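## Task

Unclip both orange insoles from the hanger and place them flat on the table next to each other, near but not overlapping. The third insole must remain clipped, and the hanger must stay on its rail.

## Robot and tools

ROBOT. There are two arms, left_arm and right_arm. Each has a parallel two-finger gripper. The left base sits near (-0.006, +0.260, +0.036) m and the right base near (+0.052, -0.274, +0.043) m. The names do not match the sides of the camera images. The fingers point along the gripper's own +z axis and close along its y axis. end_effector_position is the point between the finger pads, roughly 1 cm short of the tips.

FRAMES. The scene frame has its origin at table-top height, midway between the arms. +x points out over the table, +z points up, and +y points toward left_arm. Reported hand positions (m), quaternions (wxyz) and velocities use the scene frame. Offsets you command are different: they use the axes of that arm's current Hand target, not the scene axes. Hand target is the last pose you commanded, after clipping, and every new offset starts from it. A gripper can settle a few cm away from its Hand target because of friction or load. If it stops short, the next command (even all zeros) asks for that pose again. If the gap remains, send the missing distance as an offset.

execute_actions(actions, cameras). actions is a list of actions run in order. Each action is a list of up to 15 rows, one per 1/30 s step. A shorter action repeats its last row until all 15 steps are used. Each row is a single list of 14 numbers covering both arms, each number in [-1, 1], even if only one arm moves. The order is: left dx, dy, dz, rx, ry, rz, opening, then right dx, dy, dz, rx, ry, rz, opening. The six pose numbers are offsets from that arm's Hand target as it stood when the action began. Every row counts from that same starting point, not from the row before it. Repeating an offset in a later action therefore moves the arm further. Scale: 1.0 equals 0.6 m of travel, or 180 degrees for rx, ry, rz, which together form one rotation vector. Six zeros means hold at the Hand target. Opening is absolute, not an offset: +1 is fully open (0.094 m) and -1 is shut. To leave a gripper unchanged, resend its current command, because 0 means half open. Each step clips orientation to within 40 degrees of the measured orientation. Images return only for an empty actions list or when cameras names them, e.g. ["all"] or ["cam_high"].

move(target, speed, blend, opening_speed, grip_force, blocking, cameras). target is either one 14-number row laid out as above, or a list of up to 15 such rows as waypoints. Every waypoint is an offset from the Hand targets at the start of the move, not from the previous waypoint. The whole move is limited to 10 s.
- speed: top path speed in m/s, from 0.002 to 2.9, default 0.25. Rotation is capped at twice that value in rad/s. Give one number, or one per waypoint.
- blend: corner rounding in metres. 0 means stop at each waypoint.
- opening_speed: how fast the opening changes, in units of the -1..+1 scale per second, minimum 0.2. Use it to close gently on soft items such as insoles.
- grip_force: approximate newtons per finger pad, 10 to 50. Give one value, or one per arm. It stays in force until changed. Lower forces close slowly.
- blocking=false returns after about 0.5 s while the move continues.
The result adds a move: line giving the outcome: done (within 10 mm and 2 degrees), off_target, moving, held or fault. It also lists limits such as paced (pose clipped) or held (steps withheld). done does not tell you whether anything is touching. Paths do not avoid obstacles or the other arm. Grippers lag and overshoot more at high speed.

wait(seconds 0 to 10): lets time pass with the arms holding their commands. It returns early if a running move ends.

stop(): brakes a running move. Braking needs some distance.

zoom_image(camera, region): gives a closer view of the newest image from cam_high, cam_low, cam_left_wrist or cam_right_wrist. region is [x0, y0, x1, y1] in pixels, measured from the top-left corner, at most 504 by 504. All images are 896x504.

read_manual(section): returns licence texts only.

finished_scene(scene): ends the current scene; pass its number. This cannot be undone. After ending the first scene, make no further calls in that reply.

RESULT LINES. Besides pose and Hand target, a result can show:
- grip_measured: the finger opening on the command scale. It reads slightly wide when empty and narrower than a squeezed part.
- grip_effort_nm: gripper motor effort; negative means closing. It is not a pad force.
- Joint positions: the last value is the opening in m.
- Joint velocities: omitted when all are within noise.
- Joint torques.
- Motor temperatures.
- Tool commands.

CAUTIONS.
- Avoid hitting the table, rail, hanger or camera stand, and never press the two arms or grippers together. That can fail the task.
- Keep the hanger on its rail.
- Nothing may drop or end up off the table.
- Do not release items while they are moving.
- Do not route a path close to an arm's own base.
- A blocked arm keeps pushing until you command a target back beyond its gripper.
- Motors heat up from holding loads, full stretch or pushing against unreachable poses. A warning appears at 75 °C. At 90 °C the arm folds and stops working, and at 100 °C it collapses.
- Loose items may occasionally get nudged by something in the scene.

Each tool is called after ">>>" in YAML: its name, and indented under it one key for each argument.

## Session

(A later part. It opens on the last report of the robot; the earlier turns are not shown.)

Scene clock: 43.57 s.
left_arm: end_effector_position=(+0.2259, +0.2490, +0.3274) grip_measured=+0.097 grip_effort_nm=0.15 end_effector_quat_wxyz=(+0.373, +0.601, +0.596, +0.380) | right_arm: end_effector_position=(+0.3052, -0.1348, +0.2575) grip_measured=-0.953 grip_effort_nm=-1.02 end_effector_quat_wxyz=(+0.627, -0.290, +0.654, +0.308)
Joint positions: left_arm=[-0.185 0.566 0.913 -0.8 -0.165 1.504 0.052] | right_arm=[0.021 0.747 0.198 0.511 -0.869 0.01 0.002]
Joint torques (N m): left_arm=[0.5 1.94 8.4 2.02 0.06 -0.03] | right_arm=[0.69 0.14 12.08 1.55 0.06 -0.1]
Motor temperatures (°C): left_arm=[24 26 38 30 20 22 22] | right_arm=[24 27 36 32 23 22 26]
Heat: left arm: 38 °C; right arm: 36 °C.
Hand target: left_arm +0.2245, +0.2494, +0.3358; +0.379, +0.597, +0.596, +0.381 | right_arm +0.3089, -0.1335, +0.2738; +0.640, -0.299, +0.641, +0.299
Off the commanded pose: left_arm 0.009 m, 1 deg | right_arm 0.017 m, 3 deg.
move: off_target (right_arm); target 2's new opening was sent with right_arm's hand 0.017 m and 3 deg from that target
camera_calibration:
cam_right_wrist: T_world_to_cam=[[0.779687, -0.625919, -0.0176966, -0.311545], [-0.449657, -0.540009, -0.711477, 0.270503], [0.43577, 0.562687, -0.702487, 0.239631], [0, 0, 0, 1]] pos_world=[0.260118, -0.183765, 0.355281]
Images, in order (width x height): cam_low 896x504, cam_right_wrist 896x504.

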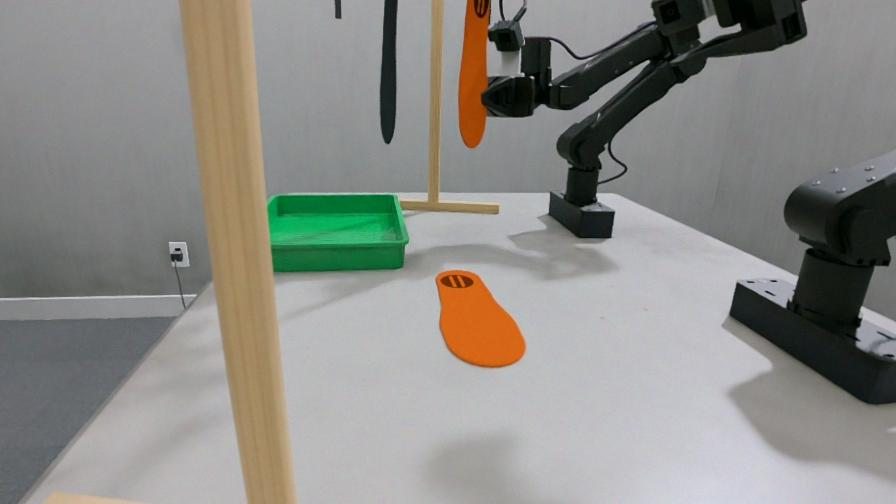

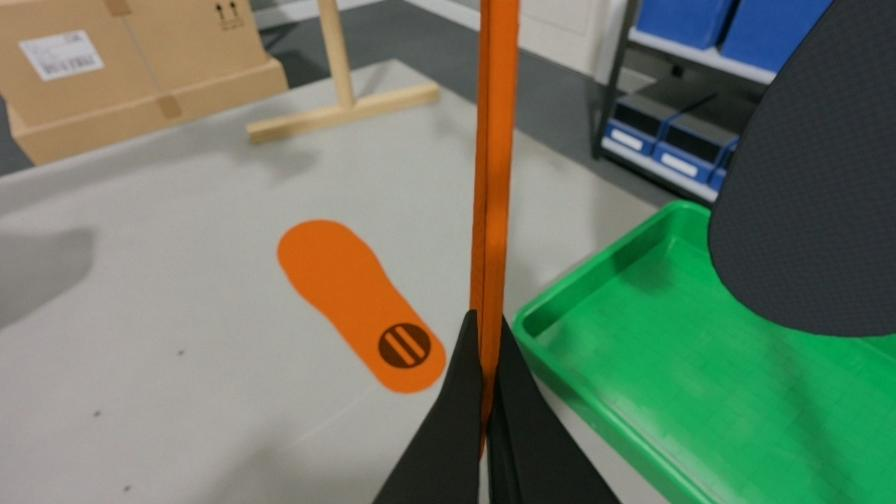

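Good grip. Pull.

>>> move:
  target: [0,0,0,0,0,0,0.1,0.2,0,0,0,0,0,-1]
  speed: 0.12
  cameras: ["cam_low","cam_right_wrist"]

Scene clock: 46.53 s.
left_arm: end_effector_position=(+0.2259, +0.2490, +0.3274) grip_measured=+0.097 grip_effort_nm=0.14 end_effector_quat_wxyz=(+0.373, +0.601, +0.596, +0.380) | right_arm: end_effector_position=(+0.3132, -0.1327, +0.1557) grip_measured=-0.953 grip_effort_nm=-1.03 end_effector_quat_wxyz=(+0.608, -0.339, +0.648, +0.309)
Joint positions: left_arm=[-0.185 0.566 0.913 -0.8 -0.165 1.504 0.052] | right_arm=[-0.02 1.65 0.022 1.503 -0.987 -0.117 0.002]
Joint torques (N m): left_arm=[0.62 1.81 8.42 2.01 0.05 0.02] | right_arm=[-0.65 -2.77 1.94 1.66 -0.19 0.13]
Heat: left arm: 39 °C; right arm: 36 °C.
Hand target: left_arm +0.2245, +0.2494, +0.3358; +0.379, +0.597, +0.596, +0.381 | right_arm +0.3088, -0.1335, +0.1539; +0.640, -0.299, +0.641, +0.299
Off the commanded pose: left_arm 0.009 m, 1 deg | right_arm 0.005 m, 6 deg.
joint sent to its limit (right arm) — joint 3 (elbow), lower limit, where the elbow is as bent as it goes. The joint targets are off in orientation, not in position.
move: off_target (right_arm)
camera_calibration:
cam_right_wrist: T_world_to_cam=[[0.828409, -0.559183, 0.0324497, -0.332403], [-0.392583, -0.620967, -0.678438, 0.169037], [0.399521, 0.549285, -0.73394, 0.177938], [0, 0, 0, 1]] pos_world=[0.270636, -0.178646, 0.256063]
Images, in order (width x height): cam_low 896x504, cam_right_wrist 896x504.

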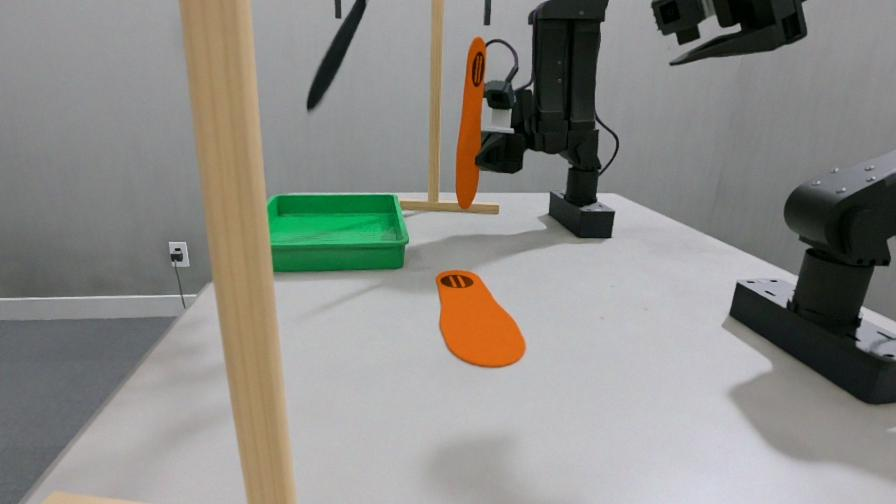

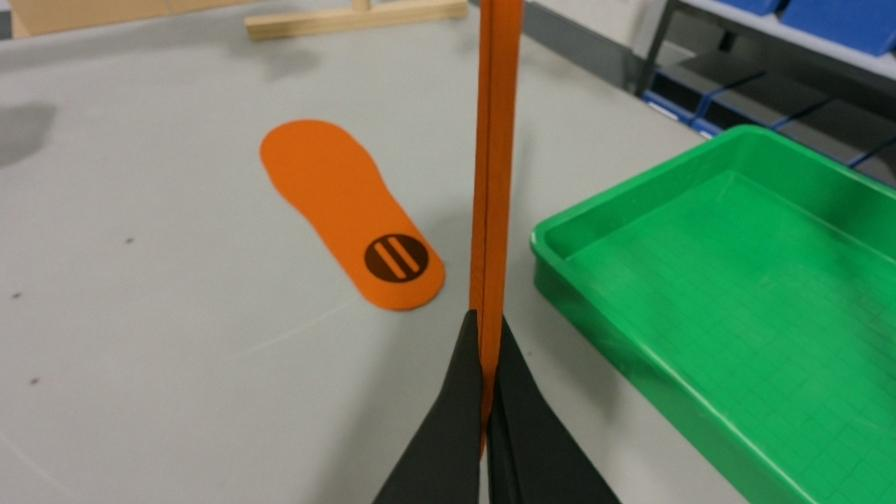

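>>> move:
  target:
    - [0,0,0,0,0,0,0.1,-0.01,0.034,0.043,0.1095,0.3055,-0.3987,-1]
    - [0,0,0,0,0,0,0.1,0.023,0.2955,0.169,0.1095,0.3055,-0.3987,-1]
    - [0,0,0,0,0,0,0.1,0.18,0.2955,0.169,0.1095,0.3055,-0.3987,-1]
  speed: [0.3,0.3,0.15]
  blend: [0.02,0.01,0]
  cameras: ["cam_low","cam_high"]

>>> zoom_image:
  camera: "cam_low"
  region: [400, 180, 680, 380]

Scene clock: 52.53 s.
left_arm: end_effector_position=(+0.2259, +0.2490, +0.3274) grip_measured=+0.097 grip_effort_nm=0.15 end_effector_quat_wxyz=(+0.373, +0.601, +0.596, +0.380) | right_arm: end_effector_position=(+0.2354, +0.0591, +0.0453) grip_measured=-0.953 grip_effort_nm=-1.03 end_effector_quat_wxyz=(-0.370, +0.608, -0.593, +0.376)
Joint positions: left_arm=[-0.185 0.566 0.913 -0.8 -0.165 1.504 0.052] | right_arm=[1.522 2.127 1.026 -0.329 1.106 -0.179 0.002]
Joint torques (N m): left_arm=[0.5 1.91 8.4 1.99 0.06 -0.02] | right_arm=[-0.18 -9.28 4.4 0.62 0.89 0.19]
Heat: left arm: 39 °C; right arm: 36 °C.
Hand target: left_arm +0.2245, +0.2494, +0.3358; +0.379, +0.597, +0.596, +0.381 | right_arm +0.2380, +0.0580, +0.0458; -0.381, +0.596, -0.597, +0.379
Off the commanded pose: left_arm 0.009 m, 1 deg | right_arm 0.003 m, 2 deg.
move: done
Images, in order (width x height): cam_high 896x504, cam_low 896x504.

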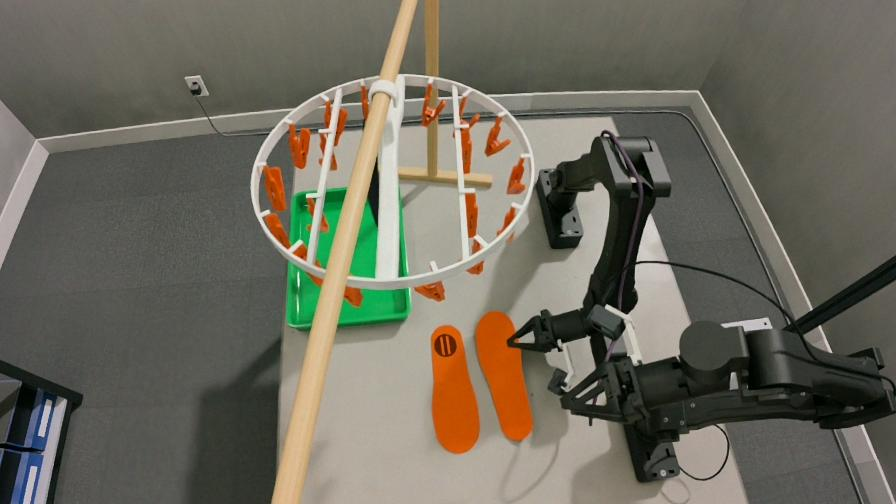

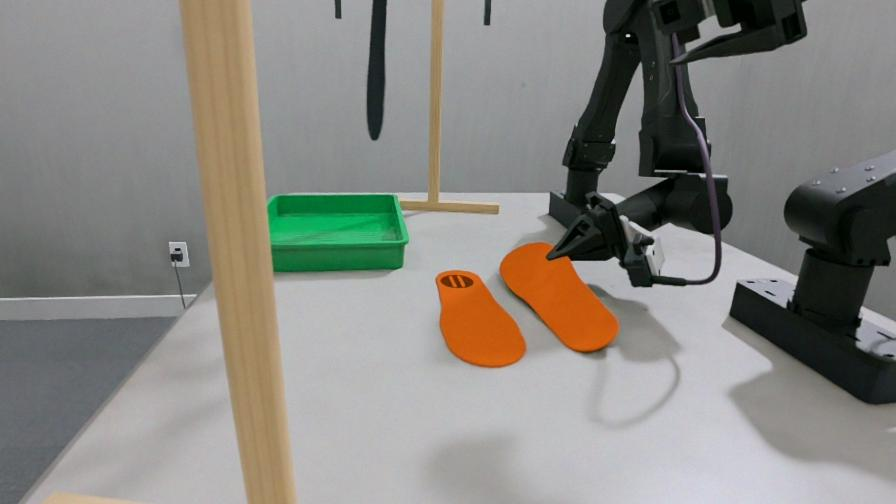

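Scaled by 1.800 from the camera's 896x504 image, which has a finer 1280x720 frame.

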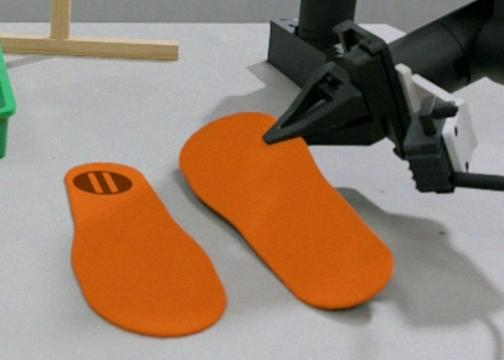

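>>> move:
  target:
    - [0,0,0,0,0,0,0.1,0,0.027,0.0127,0,0,0,-1]
    - [0,0,0,0,0,0,0.1,0,0.027,0.0127,0,0,0,0.1]
    - [0,0,0,0,0,0,0.1,0,0.076,-0.093,0,0,0,0.1]
    - [0,0,0,0,0,0,0.1,0,-0.084,-0.223,0,0,0,0.1]
  speed: [0.08,0.1,0.15,0.2]
  opening_speed: 0.6
  cameras: ["cam_high","cam_low"]

>>> zoom_image:
  camera: "cam_high"
  region: [410, 300, 590, 460]

Scene clock: 59.37 s.
left_arm: end_effector_position=(+0.2259, +0.2490, +0.3274) grip_measured=+0.097 grip_effort_nm=0.14 end_effector_quat_wxyz=(+0.373, +0.601, +0.596, +0.380) | right_arm: end_effector_position=(+0.1404, +0.0507, +0.1387) grip_measured=+0.098 grip_effort_nm=0.10 end_effector_quat_wxyz=(-0.366, +0.605, -0.588, +0.392)
Joint positions: left_arm=[-0.185 0.566 0.913 -0.8 -0.165 1.504 0.052] | right_arm=[1.811 2.067 1.346 -1.325 1.074 0.482 0.052]
Joint torques (N m): left_arm=[0.68 1.95 8.59 1.99 0.07 0] | right_arm=[0.51 -10.66 8.28 -0.57 0.65 0.21]
Heat: left arm: 39 °C; right arm: 35 °C.
Hand target: left_arm +0.2245, +0.2494, +0.3358; +0.379, +0.597, +0.596, +0.381 | right_arm +0.1380, +0.0578, +0.1480; -0.381, +0.596, -0.597, +0.379
Off the commanded pose: left_arm 0.009 m, 1 deg | right_arm 0.012 m, 3 deg.
move: off_target (right_arm)
Images, in order (width x height): cam_high 896x504, cam_low 896x504.

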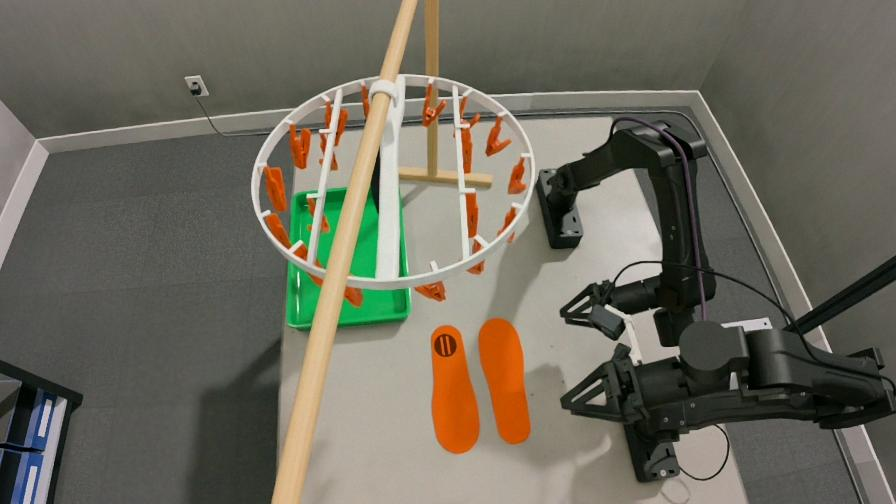

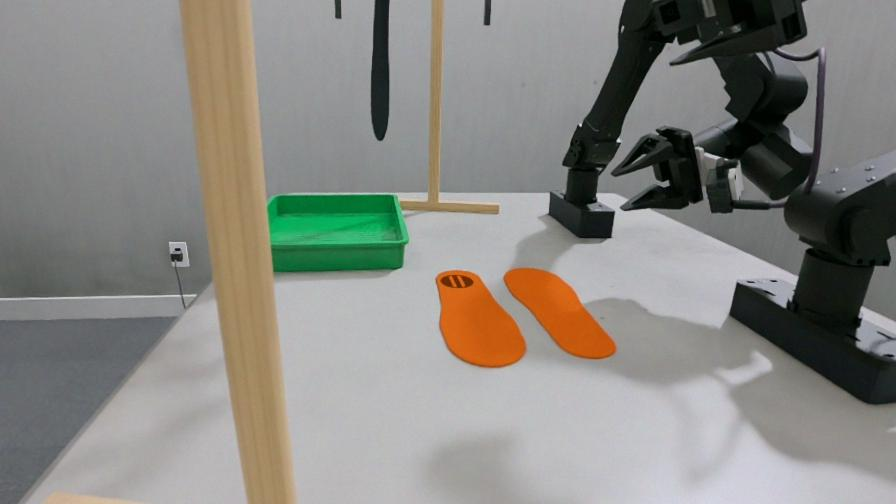

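Scaled by 2.800 from the camera's 896x504 image, which has a finer 1280x720 frame.

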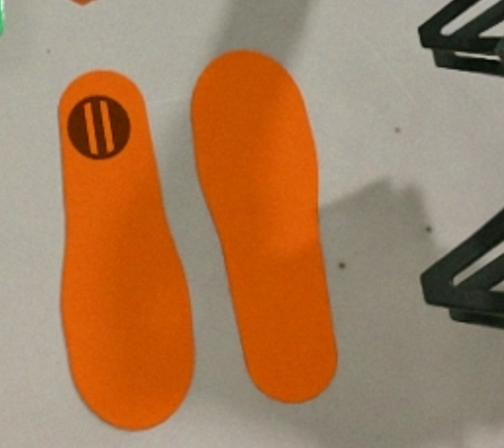

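>>> move:
  target:
    - [0,0.09,-0.042,0,0,0,0.1,-0.083,0.033,0.047,-0.152,0.1535,0.483,1]
    - [0,0.09,-0.042,0,0,0,0.1,-0.083,0.2,0.125,-0.152,0.1535,0.483,1]
    - [0,0.09,-0.042,0,0,0,0.1,-0.083,0.1525,0.2265,-0.152,0.1535,0.483,1]
    - [0,0.09,-0.042,0,0,0,0.1,-0.083,0.174,0.181,-0.152,0.1535,0.483,1]
    - [0,0.09,-0.042,0,0,0,0.1,-0.083,0.036,0.08,-0.152,0.1535,0.483,1]
  speed: [0.3,0.12,0.08,0.15,0.25]
  blend: [0.01,0,0,0.01,0]
  cameras: ["cam_high","cam_low"]

>>> zoom_image:
  camera: "cam_high"
  region: [410, 300, 590, 460]

Scene clock: 69.63 s.
left_arm: end_effector_position=(+0.2263, +0.2490, +0.3886) grip_measured=+0.097 grip_effort_nm=0.15 end_effector_quat_wxyz=(+0.374, +0.600, +0.596, +0.381) | right_arm: end_effector_position=(+0.1713, +0.1057, +0.0986) grip_measured=+0.998 grip_effort_nm=0.09 end_effector_quat_wxyz=(+0.249, -0.003, +0.969, -0.004)
Joint positions: left_arm=[-0.185 0.712 1.208 -0.946 -0.165 1.504 0.052] | right_arm=[1.502 2.035 1.509 -1.006 0.501 1.469 0.094]
Joint torques (N m): left_arm=[0.31 1.5 7.87 2 0.04 -0.01] | right_arm=[0.57 -11.45 8.77 0.11 0.56 0.13]
Heat: left arm: 39 °C; right arm: 35 °C.
Hand target: left_arm +0.2244, +0.2492, +0.3954; +0.379, +0.597, +0.596, +0.381 | right_arm +0.1723, +0.1077, +0.1083; +0.258, +0.001, +0.966, +0.000
Off the commanded pose: left_arm 0.007 m, 1 deg | right_arm 0.010 m, 1 deg.
move: done
Images, in order (width x height): cam_high 896x504, cam_low 896x504.

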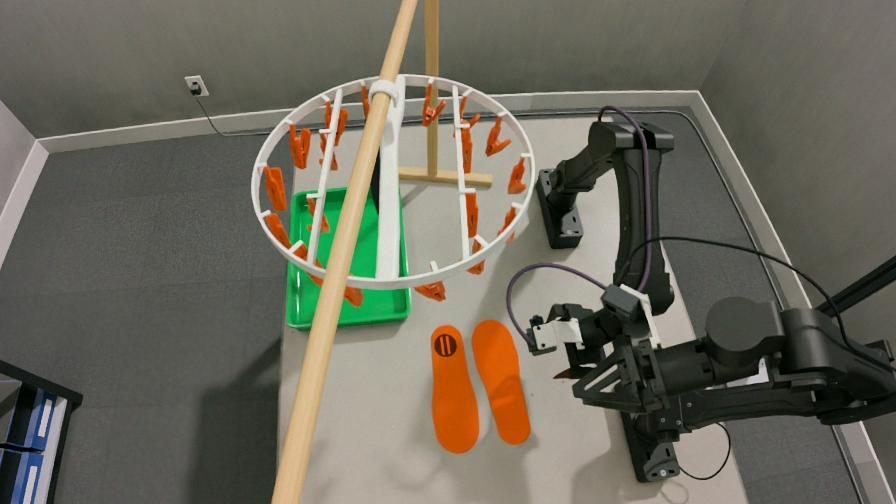

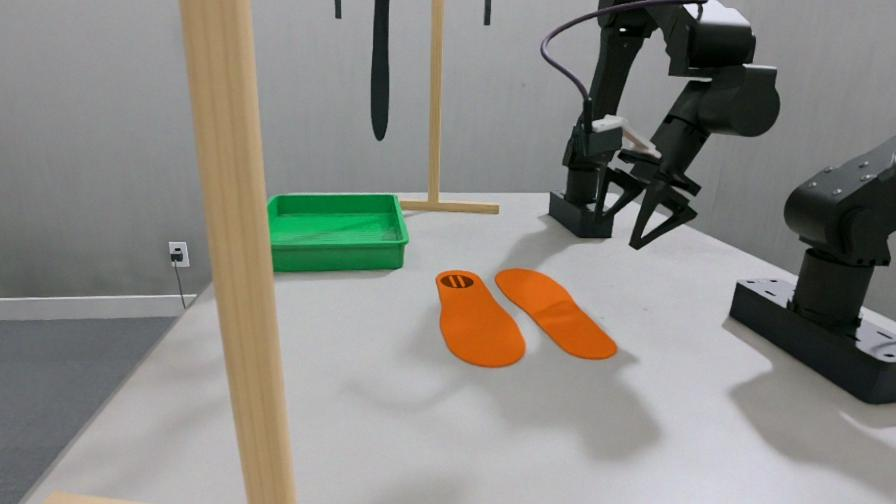

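Scaled by 2.800 from the camera's 896x504 image, which has a finer 1280x720 frame.

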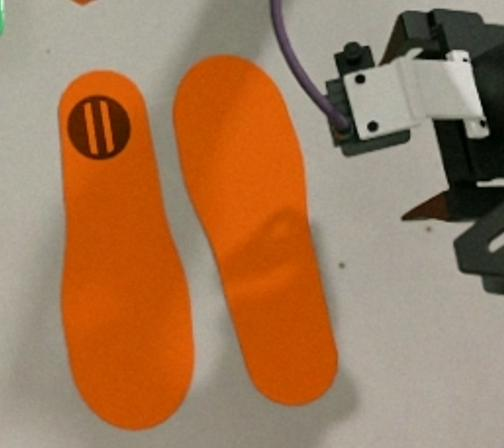

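>>> finished_scene:
  scene: 3

The scene is finished: the task was done.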